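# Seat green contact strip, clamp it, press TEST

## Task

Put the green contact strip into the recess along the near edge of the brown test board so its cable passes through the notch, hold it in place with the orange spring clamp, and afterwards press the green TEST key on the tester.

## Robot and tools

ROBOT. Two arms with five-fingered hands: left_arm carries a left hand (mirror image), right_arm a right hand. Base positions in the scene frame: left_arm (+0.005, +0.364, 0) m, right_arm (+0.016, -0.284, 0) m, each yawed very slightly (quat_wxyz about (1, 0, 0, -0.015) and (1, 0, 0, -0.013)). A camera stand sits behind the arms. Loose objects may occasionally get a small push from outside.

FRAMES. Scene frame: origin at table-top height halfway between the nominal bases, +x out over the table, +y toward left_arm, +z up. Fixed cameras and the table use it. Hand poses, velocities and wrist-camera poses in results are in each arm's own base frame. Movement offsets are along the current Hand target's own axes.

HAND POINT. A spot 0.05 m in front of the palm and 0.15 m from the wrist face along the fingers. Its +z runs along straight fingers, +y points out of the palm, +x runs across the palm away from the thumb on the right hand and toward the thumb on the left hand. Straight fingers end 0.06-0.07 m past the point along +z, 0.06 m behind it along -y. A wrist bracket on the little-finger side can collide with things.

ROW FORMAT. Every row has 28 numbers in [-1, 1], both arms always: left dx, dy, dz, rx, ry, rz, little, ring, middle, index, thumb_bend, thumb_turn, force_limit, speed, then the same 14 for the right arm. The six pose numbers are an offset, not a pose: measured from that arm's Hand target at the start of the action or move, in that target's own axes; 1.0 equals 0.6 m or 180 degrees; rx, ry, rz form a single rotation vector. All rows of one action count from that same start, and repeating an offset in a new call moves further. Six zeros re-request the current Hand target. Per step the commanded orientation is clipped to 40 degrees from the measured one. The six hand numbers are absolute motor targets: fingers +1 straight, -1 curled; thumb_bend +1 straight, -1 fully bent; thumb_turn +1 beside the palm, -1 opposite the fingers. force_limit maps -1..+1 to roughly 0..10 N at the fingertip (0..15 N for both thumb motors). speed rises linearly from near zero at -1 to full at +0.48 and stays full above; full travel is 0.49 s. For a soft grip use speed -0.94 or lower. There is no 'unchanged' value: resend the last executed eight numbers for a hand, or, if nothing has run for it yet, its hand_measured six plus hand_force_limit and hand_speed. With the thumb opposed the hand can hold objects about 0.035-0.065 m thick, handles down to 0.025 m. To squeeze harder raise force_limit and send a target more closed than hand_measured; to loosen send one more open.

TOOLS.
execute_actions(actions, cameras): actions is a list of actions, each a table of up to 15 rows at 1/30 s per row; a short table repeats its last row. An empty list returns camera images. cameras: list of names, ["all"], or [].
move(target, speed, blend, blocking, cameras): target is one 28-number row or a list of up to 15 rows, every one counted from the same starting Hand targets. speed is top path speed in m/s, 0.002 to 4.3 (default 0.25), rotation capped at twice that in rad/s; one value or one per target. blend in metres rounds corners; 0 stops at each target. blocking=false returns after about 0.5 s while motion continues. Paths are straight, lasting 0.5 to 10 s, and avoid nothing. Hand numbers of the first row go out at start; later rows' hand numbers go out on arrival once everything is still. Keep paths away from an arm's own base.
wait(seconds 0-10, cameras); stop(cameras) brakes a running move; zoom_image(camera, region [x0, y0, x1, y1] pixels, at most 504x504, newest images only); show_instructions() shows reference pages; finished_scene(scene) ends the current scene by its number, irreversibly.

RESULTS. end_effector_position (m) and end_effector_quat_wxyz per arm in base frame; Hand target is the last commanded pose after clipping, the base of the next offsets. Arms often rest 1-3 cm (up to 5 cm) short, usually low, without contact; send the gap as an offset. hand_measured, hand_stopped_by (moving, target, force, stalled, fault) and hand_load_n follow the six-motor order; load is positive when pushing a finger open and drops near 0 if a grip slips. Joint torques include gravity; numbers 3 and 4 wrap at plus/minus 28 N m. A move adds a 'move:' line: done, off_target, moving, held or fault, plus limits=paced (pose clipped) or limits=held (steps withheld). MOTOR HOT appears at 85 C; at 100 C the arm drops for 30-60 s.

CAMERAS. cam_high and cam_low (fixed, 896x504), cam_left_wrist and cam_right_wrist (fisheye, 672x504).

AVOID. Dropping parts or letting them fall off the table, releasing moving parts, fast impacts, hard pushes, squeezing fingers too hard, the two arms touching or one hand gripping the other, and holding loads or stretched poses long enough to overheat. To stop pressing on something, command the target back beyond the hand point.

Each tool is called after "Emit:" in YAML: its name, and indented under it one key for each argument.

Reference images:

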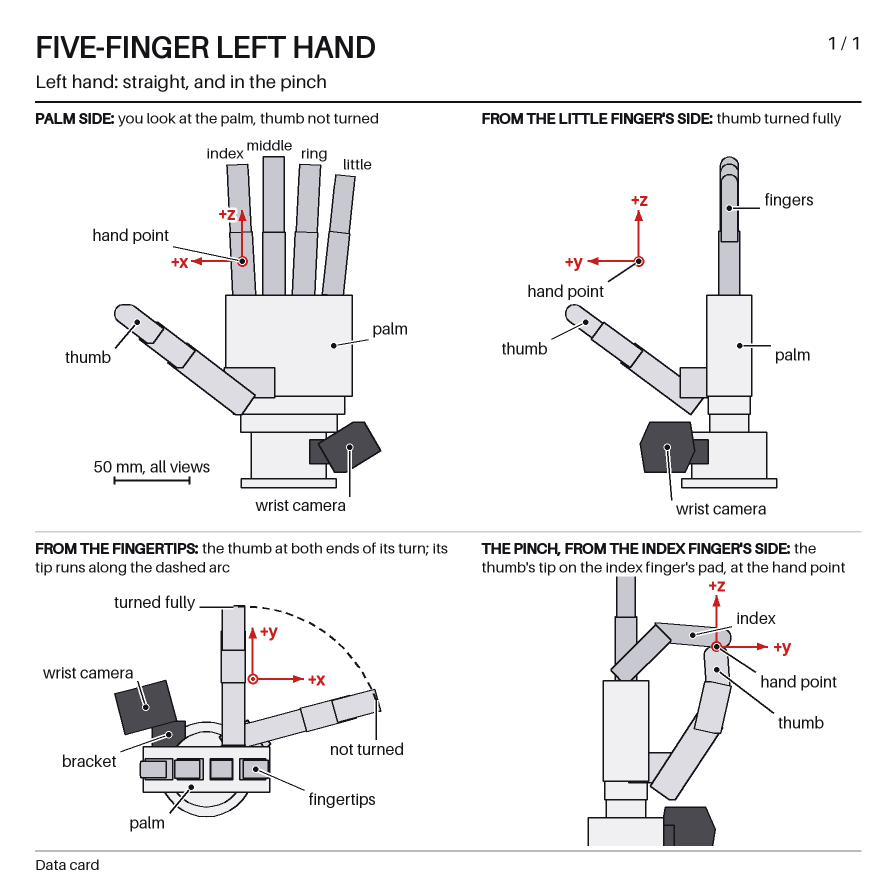

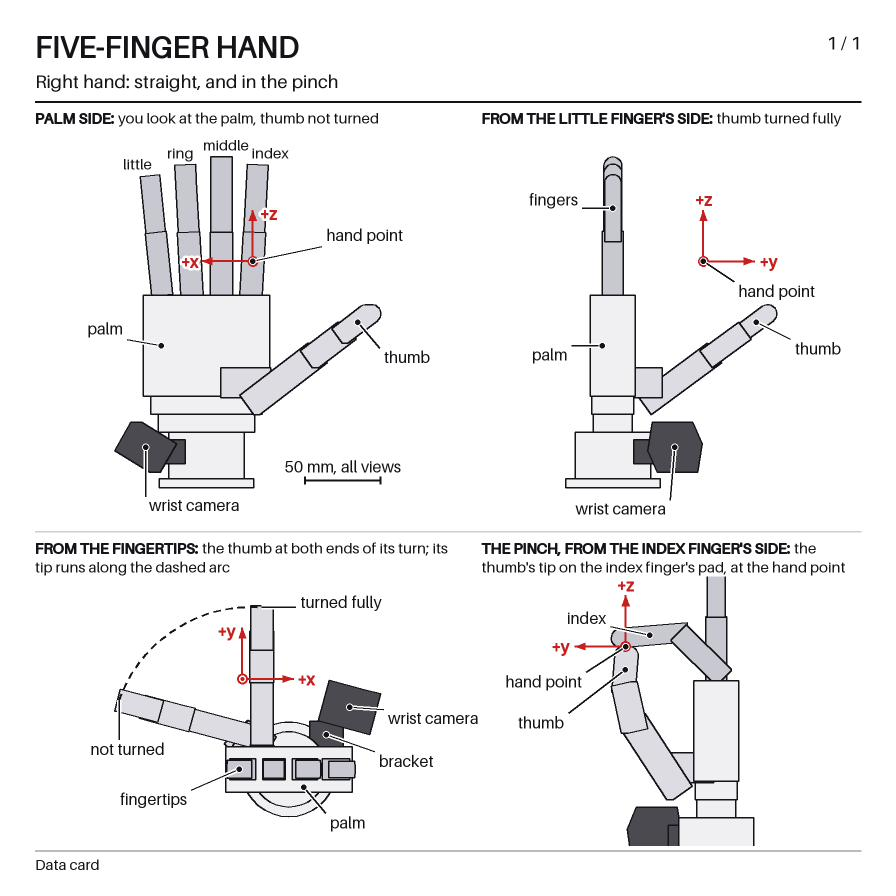

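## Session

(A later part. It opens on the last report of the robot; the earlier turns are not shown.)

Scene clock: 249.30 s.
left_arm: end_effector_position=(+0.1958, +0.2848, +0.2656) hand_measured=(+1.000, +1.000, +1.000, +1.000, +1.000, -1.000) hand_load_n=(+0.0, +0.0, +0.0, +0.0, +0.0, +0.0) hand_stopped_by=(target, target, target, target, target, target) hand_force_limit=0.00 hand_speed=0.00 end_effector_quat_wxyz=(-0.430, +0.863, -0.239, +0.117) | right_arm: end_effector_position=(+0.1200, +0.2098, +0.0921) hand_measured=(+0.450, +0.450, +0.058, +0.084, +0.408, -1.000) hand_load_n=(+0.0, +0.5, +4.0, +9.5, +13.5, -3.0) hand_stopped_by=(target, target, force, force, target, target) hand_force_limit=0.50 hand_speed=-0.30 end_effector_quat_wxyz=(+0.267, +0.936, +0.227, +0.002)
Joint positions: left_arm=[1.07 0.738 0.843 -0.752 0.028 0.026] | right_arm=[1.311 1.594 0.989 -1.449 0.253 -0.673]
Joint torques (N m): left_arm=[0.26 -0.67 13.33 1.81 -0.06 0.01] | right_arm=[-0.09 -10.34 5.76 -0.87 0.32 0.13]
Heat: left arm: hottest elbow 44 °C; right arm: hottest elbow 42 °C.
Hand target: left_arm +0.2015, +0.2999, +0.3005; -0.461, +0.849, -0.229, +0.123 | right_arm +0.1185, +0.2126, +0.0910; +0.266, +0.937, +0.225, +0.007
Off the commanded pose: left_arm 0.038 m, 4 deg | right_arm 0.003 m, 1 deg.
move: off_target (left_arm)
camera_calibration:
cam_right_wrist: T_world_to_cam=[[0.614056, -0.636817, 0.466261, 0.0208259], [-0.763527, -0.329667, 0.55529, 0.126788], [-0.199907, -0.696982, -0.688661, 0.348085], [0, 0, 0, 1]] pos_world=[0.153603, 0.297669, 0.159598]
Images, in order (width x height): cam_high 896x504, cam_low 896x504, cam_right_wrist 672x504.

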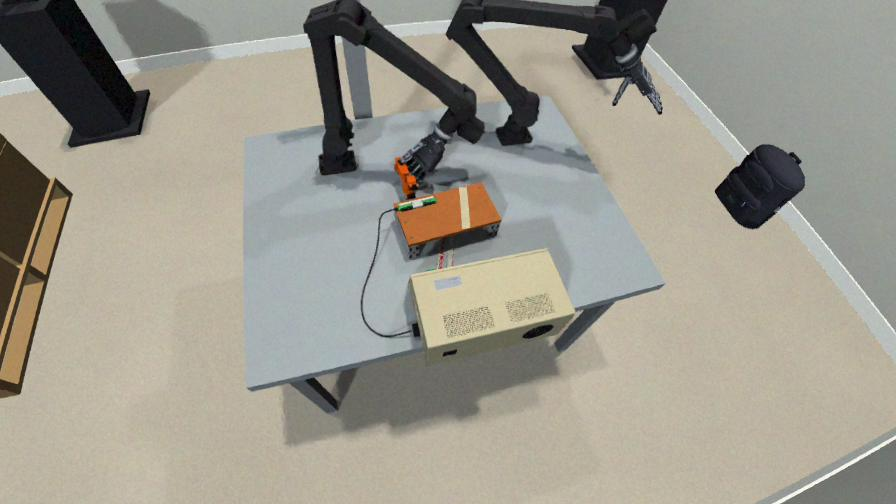

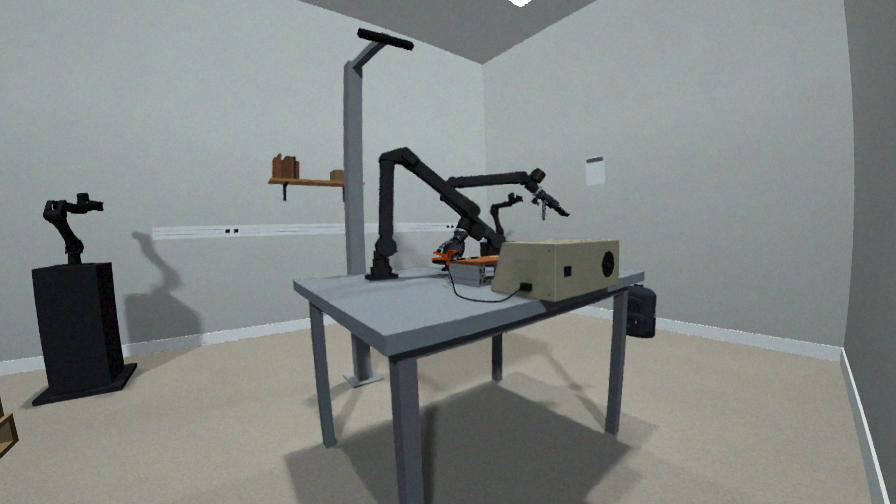

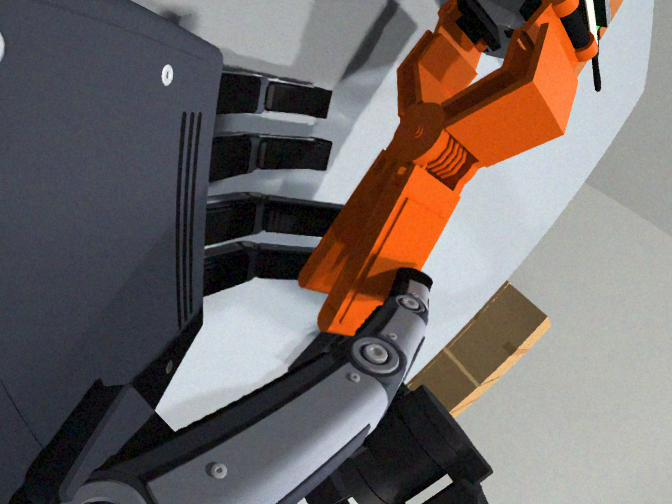

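Emit:
move:
  target: [0,0,0,0,0,0,1,1,1,1,1,-1,0,0,0.0627,0.0235,0.0038,0,0,0,0.45,0.45,-0.2,-0.45,0.4,-1,0.5,-0.3]
  speed: 0.05
  cameras: ["cam_high","cam_low","cam_right_wrist"]

Emit:
zoom_image:
  camera: "cam_low"
  region: [430, 235, 490, 275]

Emit:
zoom_image:
  camera: "cam_high"
  region: [390, 160, 450, 220]

Emit:
zoom_image:
  camera: "cam_right_wrist"
  region: [380, 0, 620, 120]

Scene clock: 251.33 s.
left_arm: end_effector_position=(+0.1958, +0.2848, +0.2656) hand_measured=(+1.000, +1.000, +1.000, +1.000, +1.000, -1.000) hand_load_n=(+0.0, +0.0, +0.0, +0.0, +0.0, +0.0) hand_stopped_by=(target, target, target, target, target, target) hand_force_limit=0.00 hand_speed=0.00 end_effector_quat_wxyz=(-0.430, +0.863, -0.239, +0.117) | right_arm: end_effector_position=(+0.1492, +0.2024, +0.0886) hand_measured=(+0.450, +0.450, +0.058, +0.084, +0.408, -1.000) hand_load_n=(+0.0, +0.0, +3.5, +9.5, +13.5, -3.0) hand_stopped_by=(target, target, force, force, target, target) hand_force_limit=0.50 hand_speed=-0.30 end_effector_quat_wxyz=(+0.281, +0.933, +0.225, -0.001)
Joint positions: left_arm=[1.07 0.738 0.843 -0.752 0.028 0.026] | right_arm=[1.233 1.621 0.996 -1.439 0.296 -0.735]
Joint torques (N m): left_arm=[0.21 -0.62 13.34 1.83 -0.05 0] | right_arm=[-1.55 -10.52 8.2 -0.88 0.38 -0.1]
Heat: left arm: hottest elbow 44 °C; right arm: hottest elbow 42 °C.
Hand target: left_arm +0.2015, +0.2999, +0.3005; -0.461, +0.849, -0.229, +0.123 | right_arm +0.1585, +0.2168, +0.0921; +0.266, +0.937, +0.225, +0.007
Off the commanded pose: left_arm 0.038 m, 4 deg | right_arm 0.018 m, 2 deg.
move: off_target (left_arm, right_arm)
camera_calibration:
cam_right_wrist: T_world_to_cam=[[0.610544, -0.626259, 0.484805, -0.00351733], [-0.765757, -0.310577, 0.563168, 0.144324], [-0.20212, -0.715082, -0.669183, 0.348533], [0, 0, 0, 1]] pos_world=[0.18311, 0.29185, 0.153659]
Images, in order (width x height): cam_high 896x504, cam_low 896x504, cam_right_wrist 672x504.

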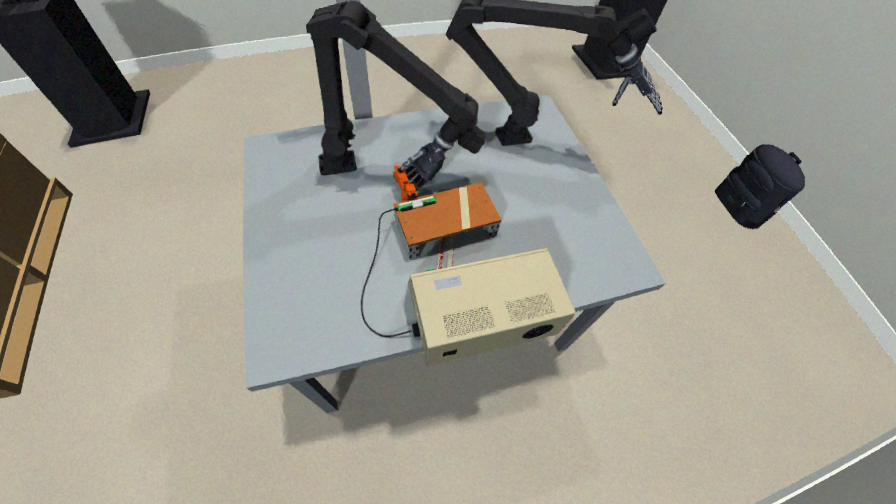

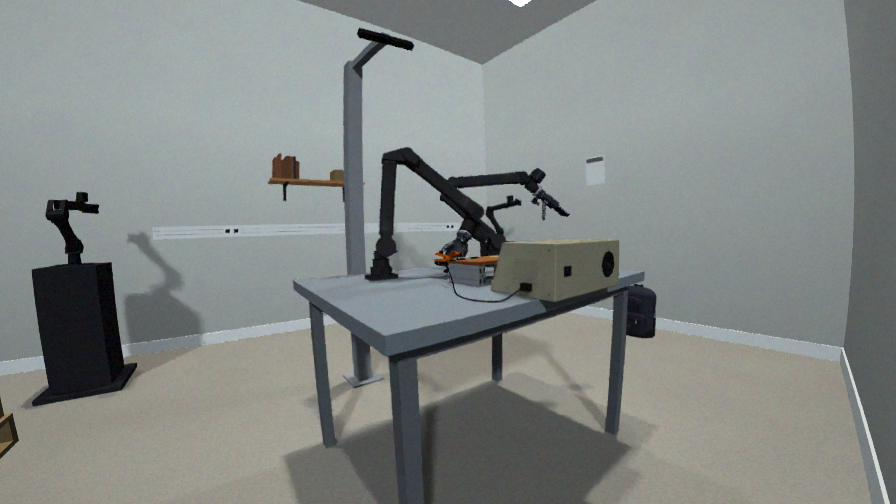

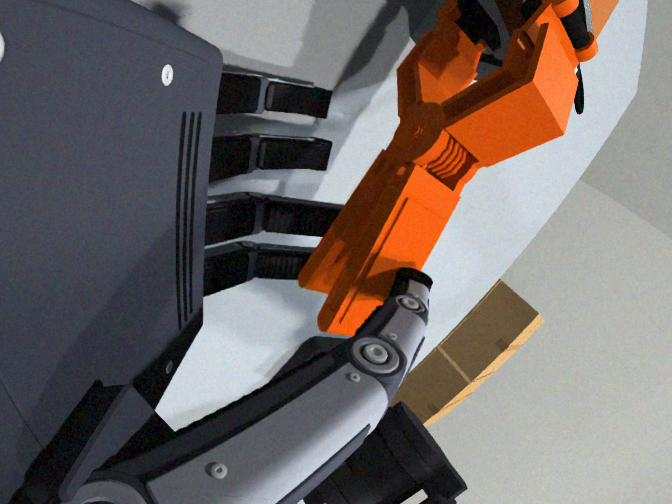

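Scaled by 8.400 from the camera's 896x504 image, which has a finer 1280x720 frame.

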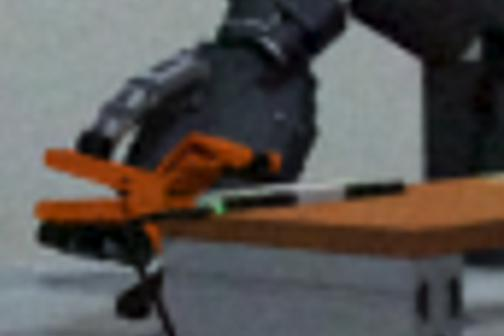

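Scaled by 8.400 from the camera's 896x504 image, which has a finer 1280x720 frame.

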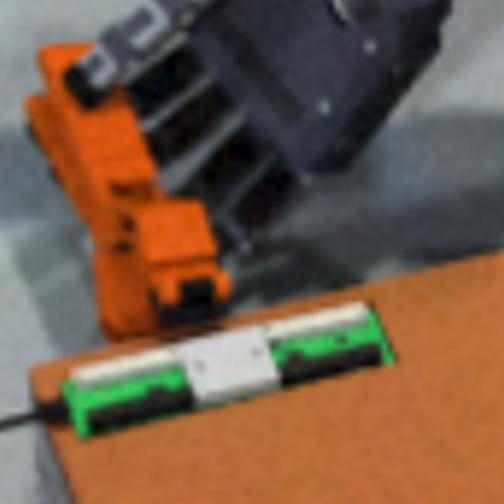

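Scaled by 2.100 from the camera's 672x504 image, which has a finer 960x720 frame.

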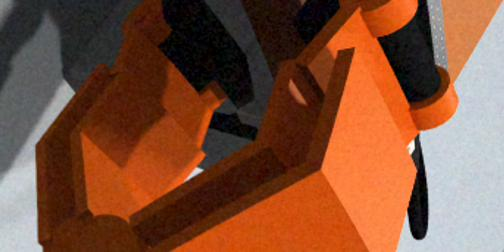

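Emit:
move:
  target: [0,0,0,0,0,0,1,1,1,1,1,-1,0,0,0.0053,-0.0083,-0.0095,0,0,0,0.45,0.45,-0.2,-0.45,0.4,-1,0.5,-0.3]
  speed: 0.05
  cameras: []

Scene clock: 252.40 s.
left_arm: end_effector_position=(+0.1958, +0.2848, +0.2656) hand_measured=(+1.000, +1.000, +1.000, +1.000, +1.000, -1.000) hand_load_n=(+0.0, +0.0, +0.0, +0.0, +0.0, +0.0) hand_stopped_by=(target, target, target, target, target, target) hand_force_limit=0.00 hand_speed=0.00 end_effector_quat_wxyz=(-0.430, +0.863, -0.239, +0.117) | right_arm: end_effector_position=(+0.1524, +0.2116, +0.0887) hand_measured=(+0.450, +0.450, +0.058, +0.084, +0.408, -1.000) hand_load_n=(+0.0, +0.0, +3.5, +9.5, +13.5, -2.5) hand_stopped_by=(target, target, force, force, target, target) hand_force_limit=0.50 hand_speed=-0.30 end_effector_quat_wxyz=(+0.276, +0.934, +0.224, +0.002)
Joint positions: left_arm=[1.07 0.738 0.843 -0.752 0.028 0.026] | right_arm=[1.233 1.635 1.021 -1.439 0.296 -0.736]
Joint torques (N m): left_arm=[0.26 -0.62 13.34 1.81 -0.05 0.01] | right_arm=[-1.08 -10.81 8.2 -1.4 0.26 -0.06]
Heat: left arm: hottest elbow 44 °C; right arm: hottest elbow 42 °C.
Hand target: left_arm +0.2015, +0.2999, +0.3005; -0.461, +0.849, -0.229, +0.123 | right_arm +0.1585, +0.2248, +0.0942; +0.266, +0.937, +0.225, +0.007
Off the commanded pose: left_arm 0.038 m, 4 deg | right_arm 0.016 m, 1 deg.
move: off_target (left_arm, right_arm)
No camera images: "cameras" was empty.

Emit:
move:
  target: [0,0,0,0,0,0,1,1,1,1,1,-1,0,0,0.0457,0.0218,-0.0007,0,0,0,0.45,0.45,-0.2,-0.45,0.4,-1,0.5,-0.3]
  speed: 0.04
  cameras: ["cam_high","cam_low","cam_right_wrist"]

Emit:
zoom_image:
  camera: "cam_low"
  region: [430, 235, 490, 275]

Emit:
zoom_image:
  camera: "cam_high"
  region: [390, 160, 450, 220]

Emit:
zoom_image:
  camera: "cam_right_wrist"
  region: [380, 0, 620, 120]

Scene clock: 253.90 s.
left_arm: end_effector_position=(+0.1958, +0.2848, +0.2656) hand_measured=(+1.000, +1.000, +1.000, +1.000, +1.000, -1.000) hand_load_n=(+0.0, +0.0, +0.0, +0.0, +0.0, +0.0) hand_stopped_by=(target, target, target, target, target, target) hand_force_limit=0.00 hand_speed=0.00 end_effector_quat_wxyz=(-0.430, +0.863, -0.239, +0.117) | right_arm: end_effector_position=(+0.1790, +0.2153, +0.0918) hand_measured=(+0.450, +0.450, +0.058, +0.084, +0.408, -1.000) hand_load_n=(+0.0, +0.0, +4.0, +9.5, +13.5, -2.5) hand_stopped_by=(target, target, force, force, target, target) hand_force_limit=0.50 hand_speed=-0.30 end_effector_quat_wxyz=(+0.275, +0.935, +0.225, +0.002)
Joint positions: left_arm=[1.07 0.738 0.843 -0.752 0.028 0.026] | right_arm=[1.174 1.655 1.06 -1.439 0.321 -0.792]
Joint torques (N m): left_arm=[0.26 -0.62 13.33 1.81 -0.05 0] | right_arm=[-1.67 -11.05 8.47 -1.43 0.42 -0.09]
Heat: left arm: hottest elbow 44 °C; right arm: hottest elbow 42 °C.
Hand target: left_arm +0.2015, +0.2999, +0.3005; -0.461, +0.849, -0.229, +0.123 | right_arm +0.1887, +0.2267, +0.0982; +0.266, +0.937, +0.225, +0.007
Off the commanded pose: left_arm 0.038 m, 4 deg | right_arm 0.016 m, 1 deg.
move: off_target (left_arm, right_arm)
camera_calibration:
cam_right_wrist: T_world_to_cam=[[0.609512, -0.632252, 0.47828, -0.0131221], [-0.767083, -0.317993, 0.557194, 0.171691], [-0.200197, -0.706497, -0.67881, 0.364701], [0, 0, 0, 1]] pos_world=[0.212712, 0.303961, 0.158174]
Images, in order (width x height): cam_high 896x504, cam_low 896x504, cam_right_wrist 672x504.

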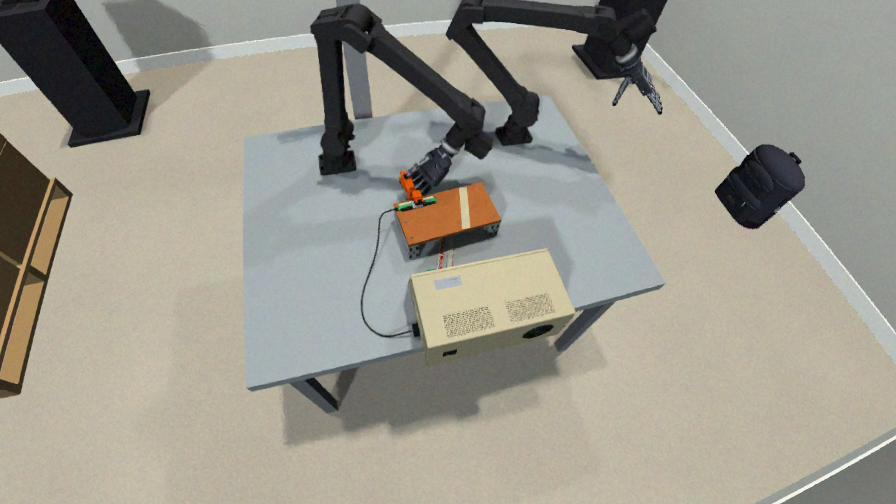

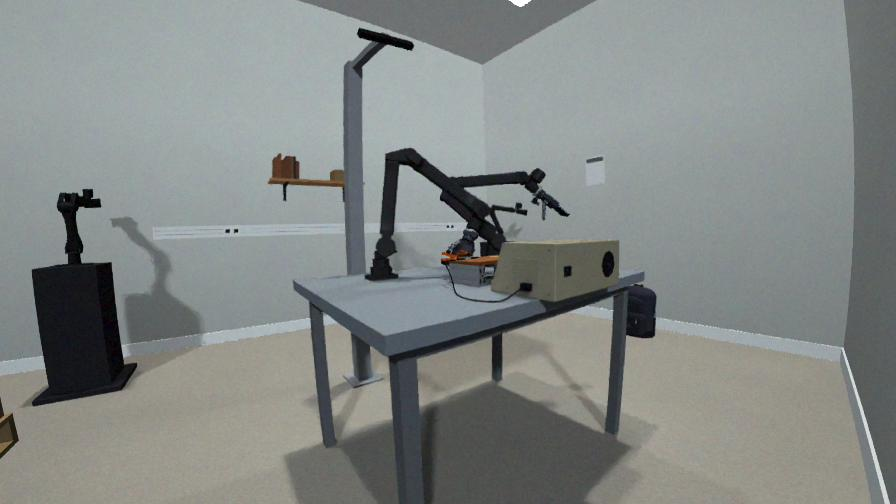

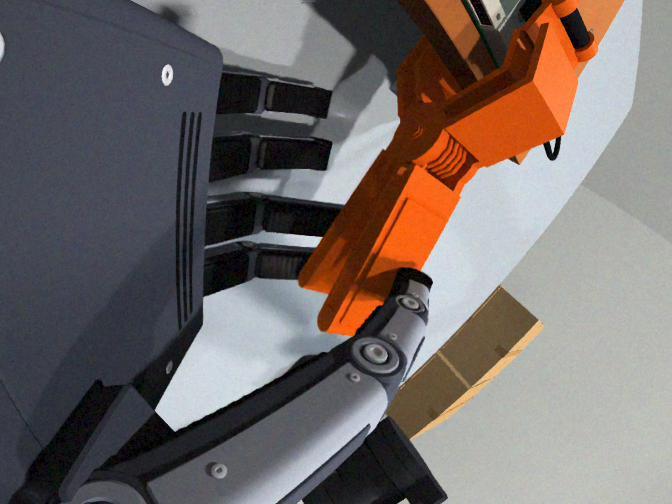

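Scaled by 8.400 from the camera's 896x504 image, which has a finer 1280x720 frame.

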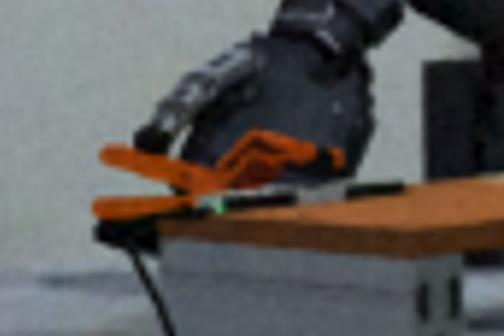

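Scaled by 8.400 from the camera's 896x504 image, which has a finer 1280x720 frame.

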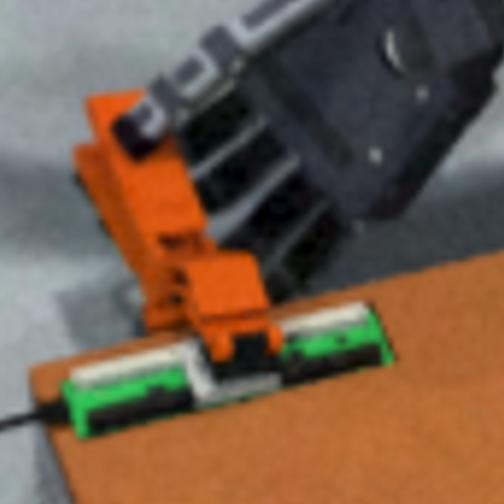

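Scaled by 2.100 from the camera's 672x504 image, which has a finer 960x720 frame.

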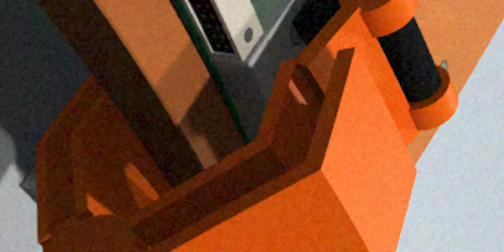

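Emit:
move:
  target: [0,0,0,0,0,0,1,1,1,1,1,-1,0,0,-0.0052,0.0065,0.0025,0,0,0,0.45,0.45,-0.2,-0.45,0.4,-1,0.5,-0.3]
  speed: 0.04
  cameras: ["cam_high","cam_low","cam_right_wrist"]

Emit:
zoom_image:
  camera: "cam_low"
  region: [430, 235, 490, 275]

Emit:
zoom_image:
  camera: "cam_high"
  region: [390, 160, 450, 220]

Scene clock: 255.63 s.
left_arm: end_effector_position=(+0.1958, +0.2848, +0.2656) hand_measured=(+1.000, +1.000, +1.000, +1.000, +1.000, -1.000) hand_load_n=(+0.0, +0.0, +0.0, +0.0, +0.0, +0.0) hand_stopped_by=(target, target, target, target, target, target) hand_force_limit=0.00 hand_speed=0.00 end_effector_quat_wxyz=(-0.430, +0.863, -0.239, +0.117) | right_arm: end_effector_position=(+0.1795, +0.2151, +0.0919) hand_measured=(+0.450, +0.450, +0.058, +0.084, +0.408, -1.000) hand_load_n=(+0.0, +0.0, +3.5, +9.5, +13.5, -3.0) hand_stopped_by=(target, target, force, force, target, target) hand_force_limit=0.50 hand_speed=-0.30 end_effector_quat_wxyz=(+0.275, +0.935, +0.225, +0.002)
Joint positions: left_arm=[1.07 0.738 0.843 -0.752 0.028 0.026] | right_arm=[1.173 1.655 1.06 -1.439 0.321 -0.795]
Joint torques (N m): left_arm=[0.26 -0.62 13.35 1.83 -0.05 0.01] | right_arm=[-1.67 -11.99 7.5 -1.35 0.43 -0.12]
Heat: left arm: hottest elbow 44 °C; right arm: hottest elbow 42 °C.
Hand target: left_arm +0.2015, +0.2999, +0.3005; -0.461, +0.849, -0.229, +0.123 | right_arm +0.1877, +0.2217, +0.0992; +0.266, +0.937, +0.225, +0.007
Off the commanded pose: left_arm 0.038 m, 4 deg | right_arm 0.013 m, 1 deg.
move: off_target (left_arm, right_arm)
camera_calibration:
cam_right_wrist: T_world_to_cam=[[0.610893, -0.631192, 0.477919, -0.0139401], [-0.766034, -0.318742, 0.558207, 0.171864], [-0.200002, -0.707107, -0.678232, 0.364694], [0, 0, 0, 1]] pos_world=[0.213109, 0.303859, 0.158074]
Images, in order (width x height): cam_high 896x504, cam_low 896x504, cam_right_wrist 672x504.

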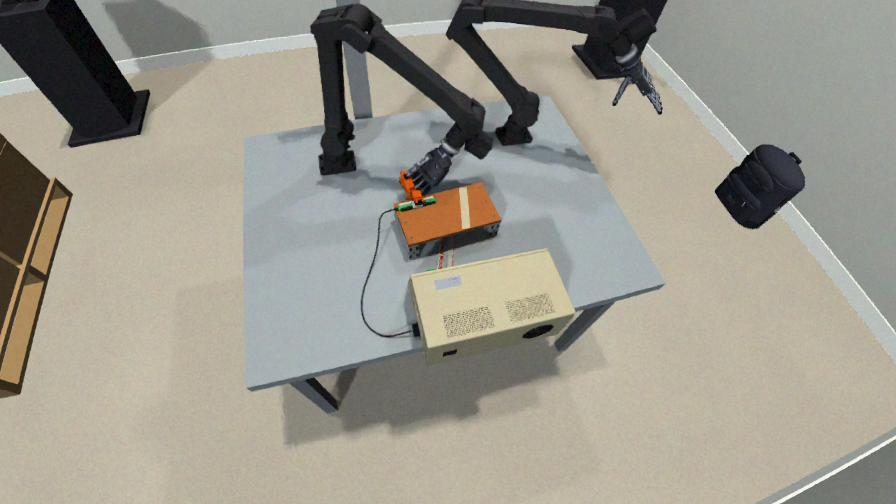

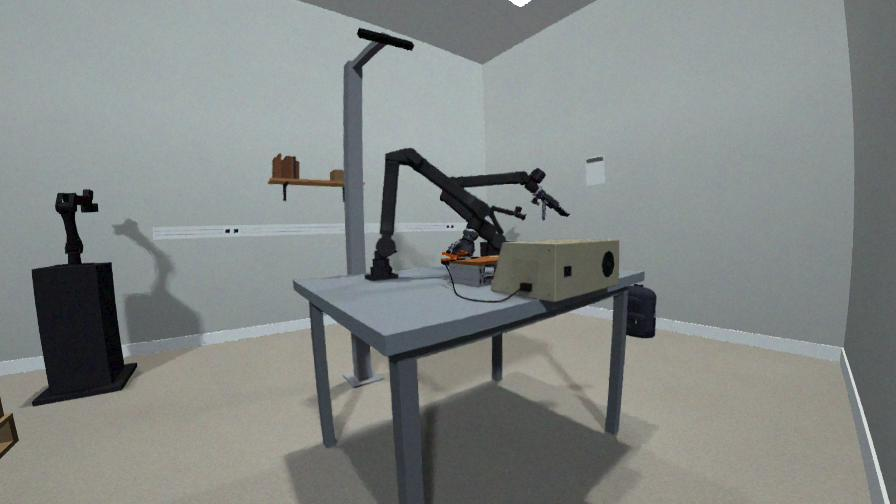

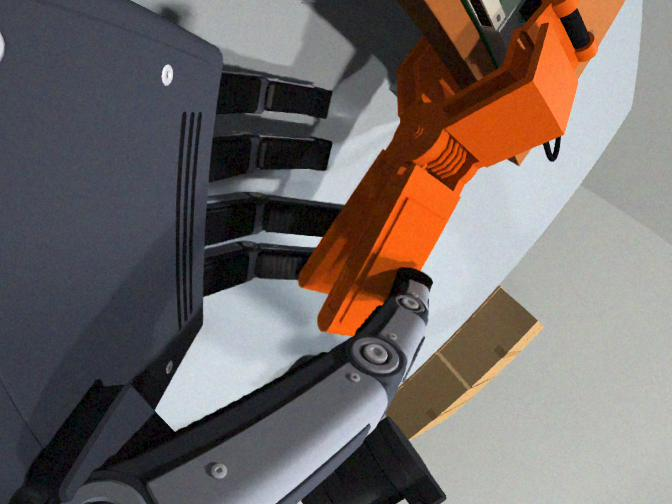

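Scaled by 8.400 from the camera's 896x504 image, which has a finer 1280x720 frame.

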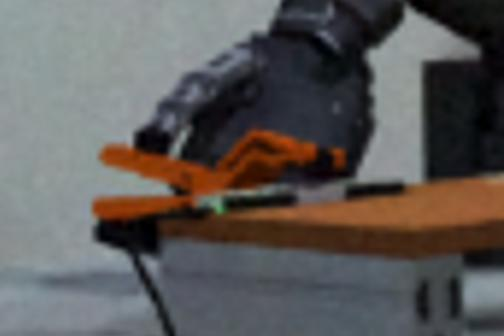

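Scaled by 8.400 from the camera's 896x504 image, which has a finer 1280x720 frame.

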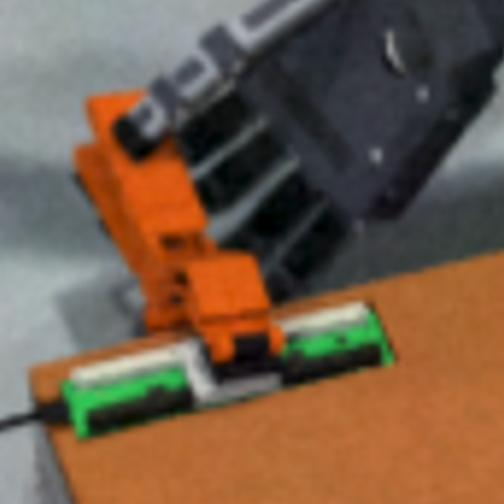

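Emit:
move:
  target: [0,0,0,0,0,0,1,1,1,1,1,-1,0,0,-0.0043,0.0076,0.0050,0,0,0,0.45,0.45,-0.2,-0.45,0.4,-1,0.5,-0.3]
  speed: 0.04
  cameras: []

Scene clock: 256.50 s.
left_arm: end_effector_position=(+0.1958, +0.2848, +0.2656) hand_measured=(+1.000, +1.000, +1.000, +1.000, +1.000, -1.000) hand_load_n=(+0.0, +0.0, +0.0, +0.0, +0.0, +0.0) hand_stopped_by=(target, target, target, target, target, target) hand_force_limit=0.00 hand_speed=0.00 end_effector_quat_wxyz=(-0.430, +0.863, -0.239, +0.117) | right_arm: end_effector_position=(+0.1815, +0.2141, +0.0923) hand_measured=(+0.450, +0.450, +0.058, +0.084, +0.408, -1.000) hand_load_n=(+0.5, +0.0, +3.5, +10.0, +13.5, -2.5) hand_stopped_by=(target, target, force, force, target, target) hand_force_limit=0.50 hand_speed=-0.30 end_effector_quat_wxyz=(+0.275, +0.934, +0.226, +0.001)
Joint positions: left_arm=[1.07 0.738 0.843 -0.752 0.028 0.026] | right_arm=[1.167 1.654 1.06 -1.439 0.324 -0.8]
Joint torques (N m): left_arm=[0.26 -0.62 13.33 1.83 -0.05 0] | right_arm=[-1.73 -13.27 6.32 -1.09 0.42 -0.11]
Heat: left arm: hottest elbow 44 °C; right arm: hottest elbow 42 °C.
Hand target: left_arm +0.2015, +0.2999, +0.3005; -0.461, +0.849, -0.229, +0.123 | right_arm +0.1876, +0.2156, +0.0992; +0.266, +0.937, +0.225, +0.007
Off the commanded pose: left_arm 0.038 m, 4 deg | right_arm 0.009 m, 1 deg.
move: off_target (left_arm)
No camera images: "cameras" was empty.

Emit:
move:
  target: [0,0,0,0,0,0,1,1,1,1,1,-1,0,0,-0.0133,0.0034,0.0036,0,0,0,0.45,0.45,-0.2,-0.45,0.4,-1,0.5,-0.3]
  speed: 0.04
  cameras: ["cam_high"]

Emit:
zoom_image:
  camera: "cam_high"
  region: [390, 160, 450, 220]

Scene clock: 257.53 s.
left_arm: end_effector_position=(+0.1958, +0.2848, +0.2656) hand_measured=(+1.000, +1.000, +1.000, +1.000, +1.000, -1.000) hand_load_n=(+0.0, +0.0, -0.5, +0.0, +0.0, +0.0) hand_stopped_by=(target, target, target, target, target, target) hand_force_limit=0.00 hand_speed=0.00 end_effector_quat_wxyz=(-0.430, +0.863, -0.239, +0.117) | right_arm: end_effector_position=(+0.1793, +0.2091, +0.0944) hand_measured=(+0.450, +0.450, +0.058, +0.084, +0.408, -1.000) hand_load_n=(+0.0, +0.0, +4.5, +9.5, +13.5, -4.0) hand_stopped_by=(target, target, force, force, target, target) hand_force_limit=0.50 hand_speed=-0.30 end_effector_quat_wxyz=(+0.274, +0.935, +0.226, +0.002)
Joint positions: left_arm=[1.07 0.738 0.843 -0.752 0.028 0.026] | right_arm=[1.167 1.637 1.045 -1.439 0.324 -0.801]
Joint torques (N m): left_arm=[0.26 -0.67 13.34 1.83 -0.05 0] | right_arm=[-1.08 -12.69 5.74 -0.95 0.32 -0.03]
Heat: left arm: hottest elbow 44 °C; right arm: hottest elbow 42 °C.
Hand target: left_arm +0.2015, +0.2999, +0.3005; -0.461, +0.849, -0.229, +0.123 | right_arm +0.1816, +0.2097, +0.0992; +0.266, +0.937, +0.225, +0.007
Off the commanded pose: left_arm 0.038 m, 4 deg | right_arm 0.005 m, 1 deg.
move: off_target (left_arm)
Images, in order (width x height): cam_high 896x504.

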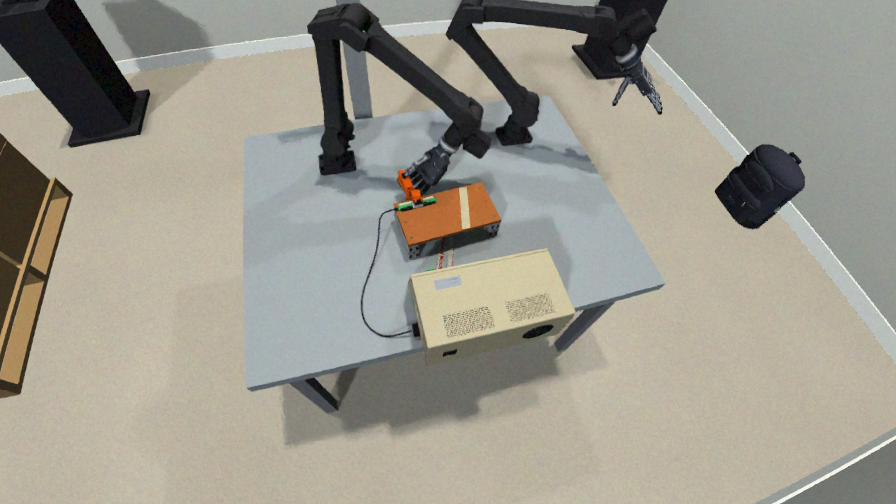

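Scaled by 8.400 from the camera's 896x504 image, which has a finer 1280x720 frame.

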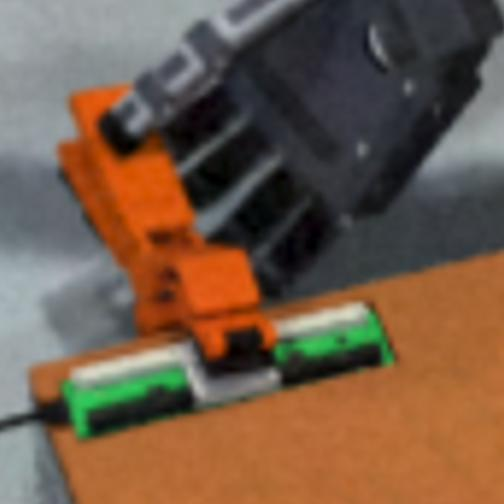

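Emit:
move:
  target:
    - [0,0,0,0,0,0,1,1,1,1,1,-1,0,0,0,0,0,0,0,0,0.45,0.45,0.12,0.14,0.49,-1,0.5,-0.85]
    - [0,0,0,0,0,0,1,1,1,1,1,-1,0,0,0,0,0,0,0,0,0.45,0.45,0.17,0.19,0.54,-1,0.5,-0.85]
  speed: 0.04
  cameras: ["cam_high","cam_right_wrist"]

Emit:
zoom_image:
  camera: "cam_high"
  region: [390, 160, 450, 220]

Scene clock: 259.00 s.
left_arm: end_effector_position=(+0.1958, +0.2848, +0.2656) hand_measured=(+1.000, +1.000, +1.000, +1.000, +1.000, -1.000) hand_load_n=(-0.5, +0.0, +0.0, +0.0, +0.0, +0.0) hand_stopped_by=(target, target, target, target, target, target) hand_force_limit=0.00 hand_speed=0.00 end_effector_quat_wxyz=(-0.430, +0.863, -0.239, +0.117) | right_arm: end_effector_position=(+0.1794, +0.2091, +0.0948) hand_measured=(+0.450, +0.450, +0.170, +0.190, +0.540, -1.000) hand_load_n=(+0.0, +0.0, +0.0, +0.5, +0.0, +0.0) hand_stopped_by=(target, target, target, target, target, target) hand_force_limit=0.50 hand_speed=-0.85 end_effector_quat_wxyz=(+0.274, +0.935, +0.225, +0.002)
Joint positions: left_arm=[1.07 0.738 0.843 -0.752 0.028 0.026] | right_arm=[1.167 1.635 1.045 -1.439 0.324 -0.801]
Joint torques (N m): left_arm=[0.26 -0.67 13.34 1.81 -0.05 0.01] | right_arm=[-1.2 -12.63 5.78 -0.98 0.32 -0.05]
Heat: left arm: hottest elbow 44 °C; right arm: hottest elbow 42 °C.
Hand target: left_arm +0.2015, +0.2999, +0.3005; -0.461, +0.849, -0.229, +0.123 | right_arm +0.1816, +0.2097, +0.0992; +0.266, +0.937, +0.225, +0.007
Off the commanded pose: left_arm 0.038 m, 4 deg | right_arm 0.005 m, 1 deg.
move: off_target (left_arm)
camera_calibration:
cam_right_wrist: T_world_to_cam=[[0.610727, -0.632482, 0.476424, -0.0186481], [-0.766453, -0.321043, 0.556311, 0.168971], [-0.198904, -0.70491, -0.680837, 0.362045], [0, 0, 0, 1]] pos_world=[0.212909, 0.297661, 0.161378]
Images, in order (width x height): cam_high 896x504, cam_right_wrist 672x504.

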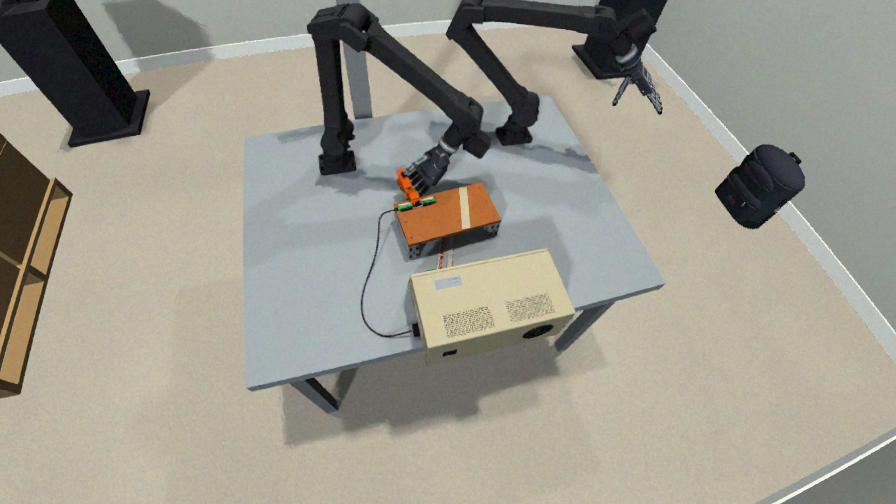

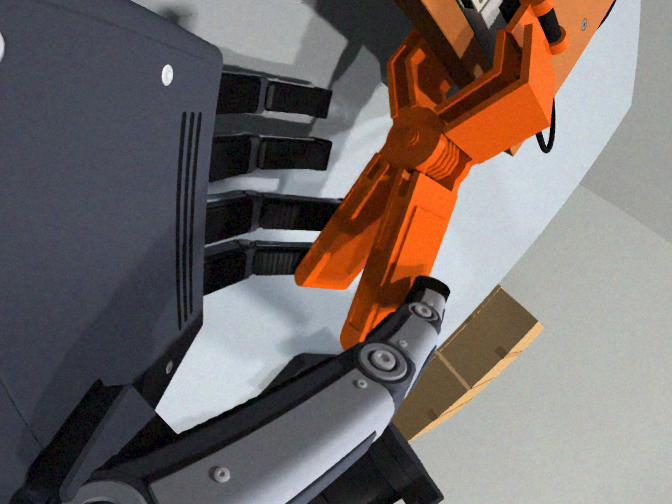

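Scaled by 8.400 from the camera's 896x504 image, which has a finer 1280x720 frame.

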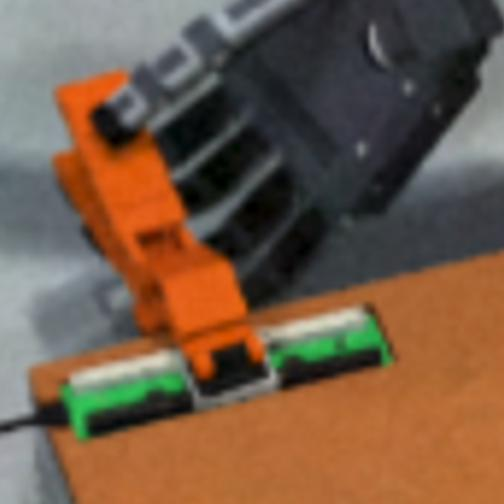

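Emit:
move:
  target:
    - [0,0,0,0,0,0,1,1,1,1,1,-1,0,0,0,0,0,0,0,0,0.45,0.45,0.5,0.5,1,-1,0.5,-0.5]
    - [0,0,0,0,0,0,1,1,1,1,1,-1,0,0,-0.0942,-0.0343,-0.0083,0,0,0,0.45,0.45,0.5,0.5,1,-1,0.5,-0.5]
    - [0,0,0,0,0,0,1,1,1,1,1,-1,0,0,-0.0968,0.0332,-0.2015,0,0,0,0.45,0.45,0.5,0.5,1,-1,0.5,-0.5]
  speed: [0.06,0.06,0.12]
  cameras: ["all"]

Emit:
zoom_image:
  camera: "cam_high"
  region: [390, 160, 450, 220]

Emit:
zoom_image:
  camera: "cam_low"
  region: [430, 235, 490, 275]

Scene clock: 263.03 s.
left_arm: end_effector_position=(+0.1958, +0.2848, +0.2656) hand_measured=(+1.000, +1.000, +1.000, +1.000, +1.000, -1.000) hand_load_n=(+0.0, +0.0, +0.0, +0.0, +0.0, +0.0) hand_stopped_by=(target, target, target, target, target, target) hand_force_limit=0.00 hand_speed=0.00 end_effector_quat_wxyz=(-0.430, +0.863, -0.239, +0.117) | right_arm: end_effector_position=(+0.1213, +0.2187, +0.2085) hand_measured=(+0.450, +0.450, +0.500, +0.500, +1.000, -1.000) hand_load_n=(+0.0, +0.0, +0.0, +0.0, +0.0, +0.0) hand_stopped_by=(target, target, target, target, target, target) hand_force_limit=0.50 hand_speed=-0.50 end_effector_quat_wxyz=(+0.198, +0.951, +0.232, +0.045)
Joint positions: left_arm=[1.07 0.738 0.843 -0.752 0.028 0.026] | right_arm=[1.324 1.369 1.151 -1.672 0.262 -0.682]
Joint torques (N m): left_arm=[0.26 -0.62 13.34 1.81 -0.05 0] | right_arm=[0.15 -8.88 9.65 -1.14 0.32 -0.06]
Heat: left arm: hottest elbow 44 °C; right arm: hottest elbow 42 °C.
Hand target: left_arm +0.2015, +0.2999, +0.3005; -0.461, +0.849, -0.229, +0.123 | right_arm +0.1217, +0.2298, +0.2191; +0.266, +0.937, +0.225, +0.007
Off the commanded pose: left_arm 0.038 m, 4 deg | right_arm 0.015 m, 9 deg.
joint sent to its limit (right arm) — joint 4 (wrist pitch), lower limit. The joint targets are off in orientation, not in position.
move: off_target (left_arm, right_arm)
camera_calibration:
cam_left_wrist: T_world_to_cam=[[0.530766, 0.327018, 0.781887, -0.406342], [0.47884, -0.87691, 0.0417109, 0.158684], [0.699285, 0.35226, -0.622023, 0.0362514], [0, 0, 0, 1]] pos_world=[0.114338, 0.259263, 0.333644]
cam_right_wrist: T_world_to_cam=[[0.611186, -0.688684, 0.390086, -0.00103737], [-0.777113, -0.428643, 0.460825, 0.108976], [-0.150155, -0.58479, -0.797166, 0.426753], [0, 0, 0, 1]] pos_world=[0.1494, 0.295558, 0.290379]

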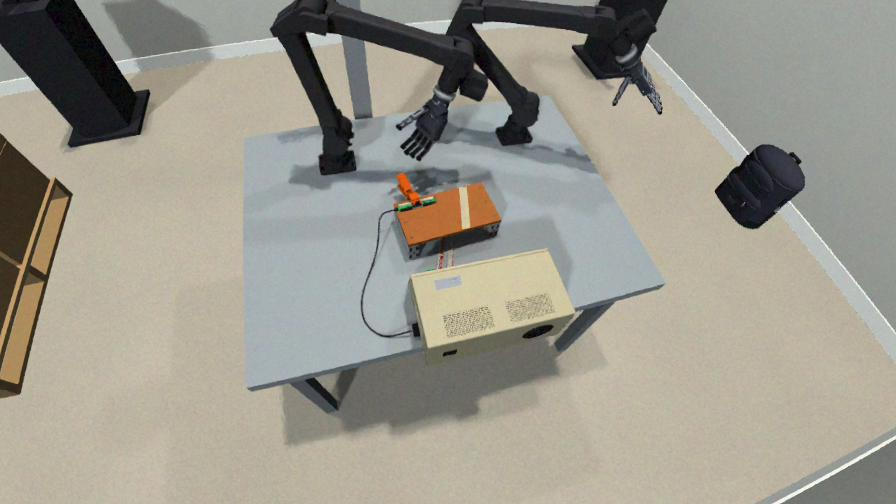

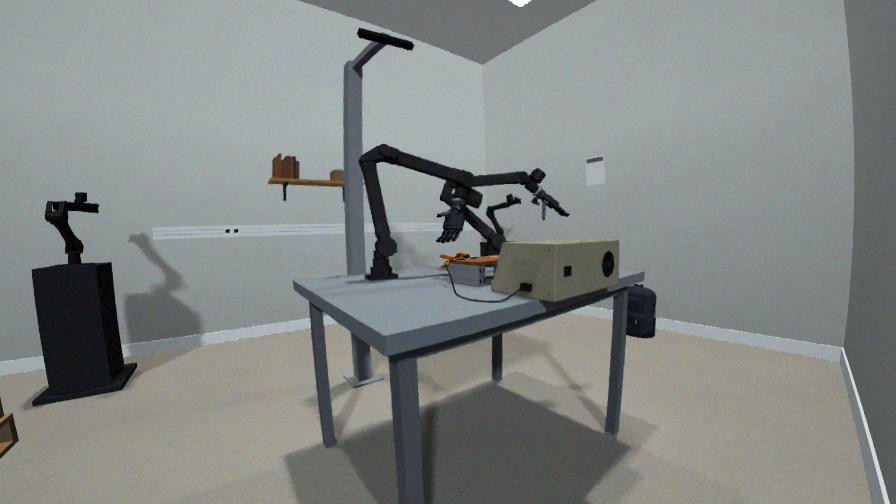

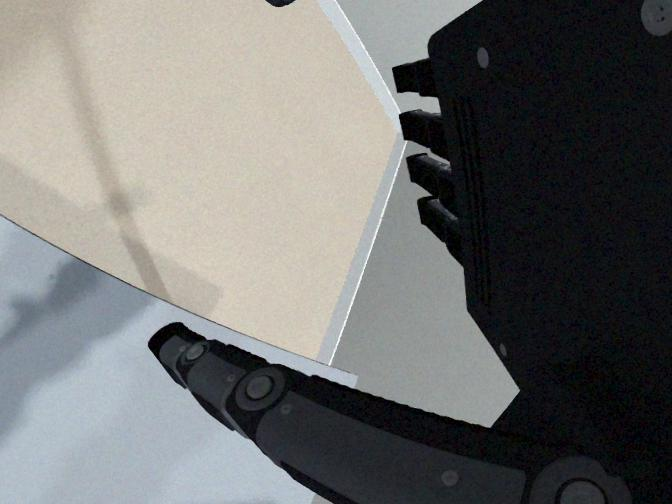

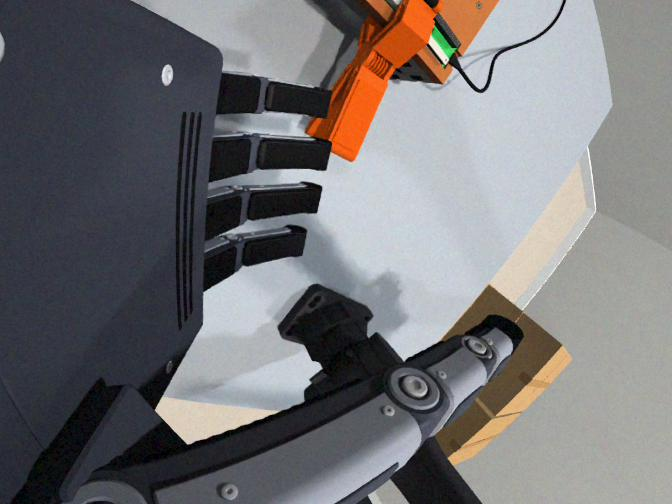

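Scaled by 8.400 from the camera's 896x504 image, which has a finer 1280x720 frame.

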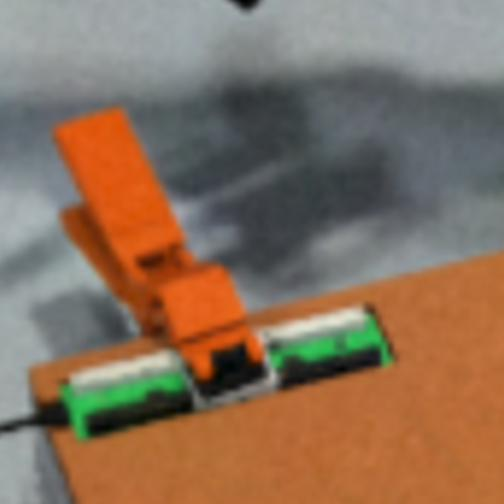

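Scaled by 8.400 from the camera's 896x504 image, which has a finer 1280x720 frame.

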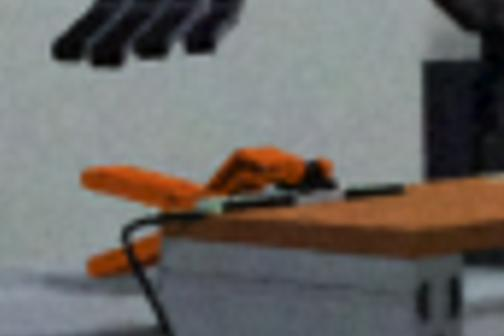

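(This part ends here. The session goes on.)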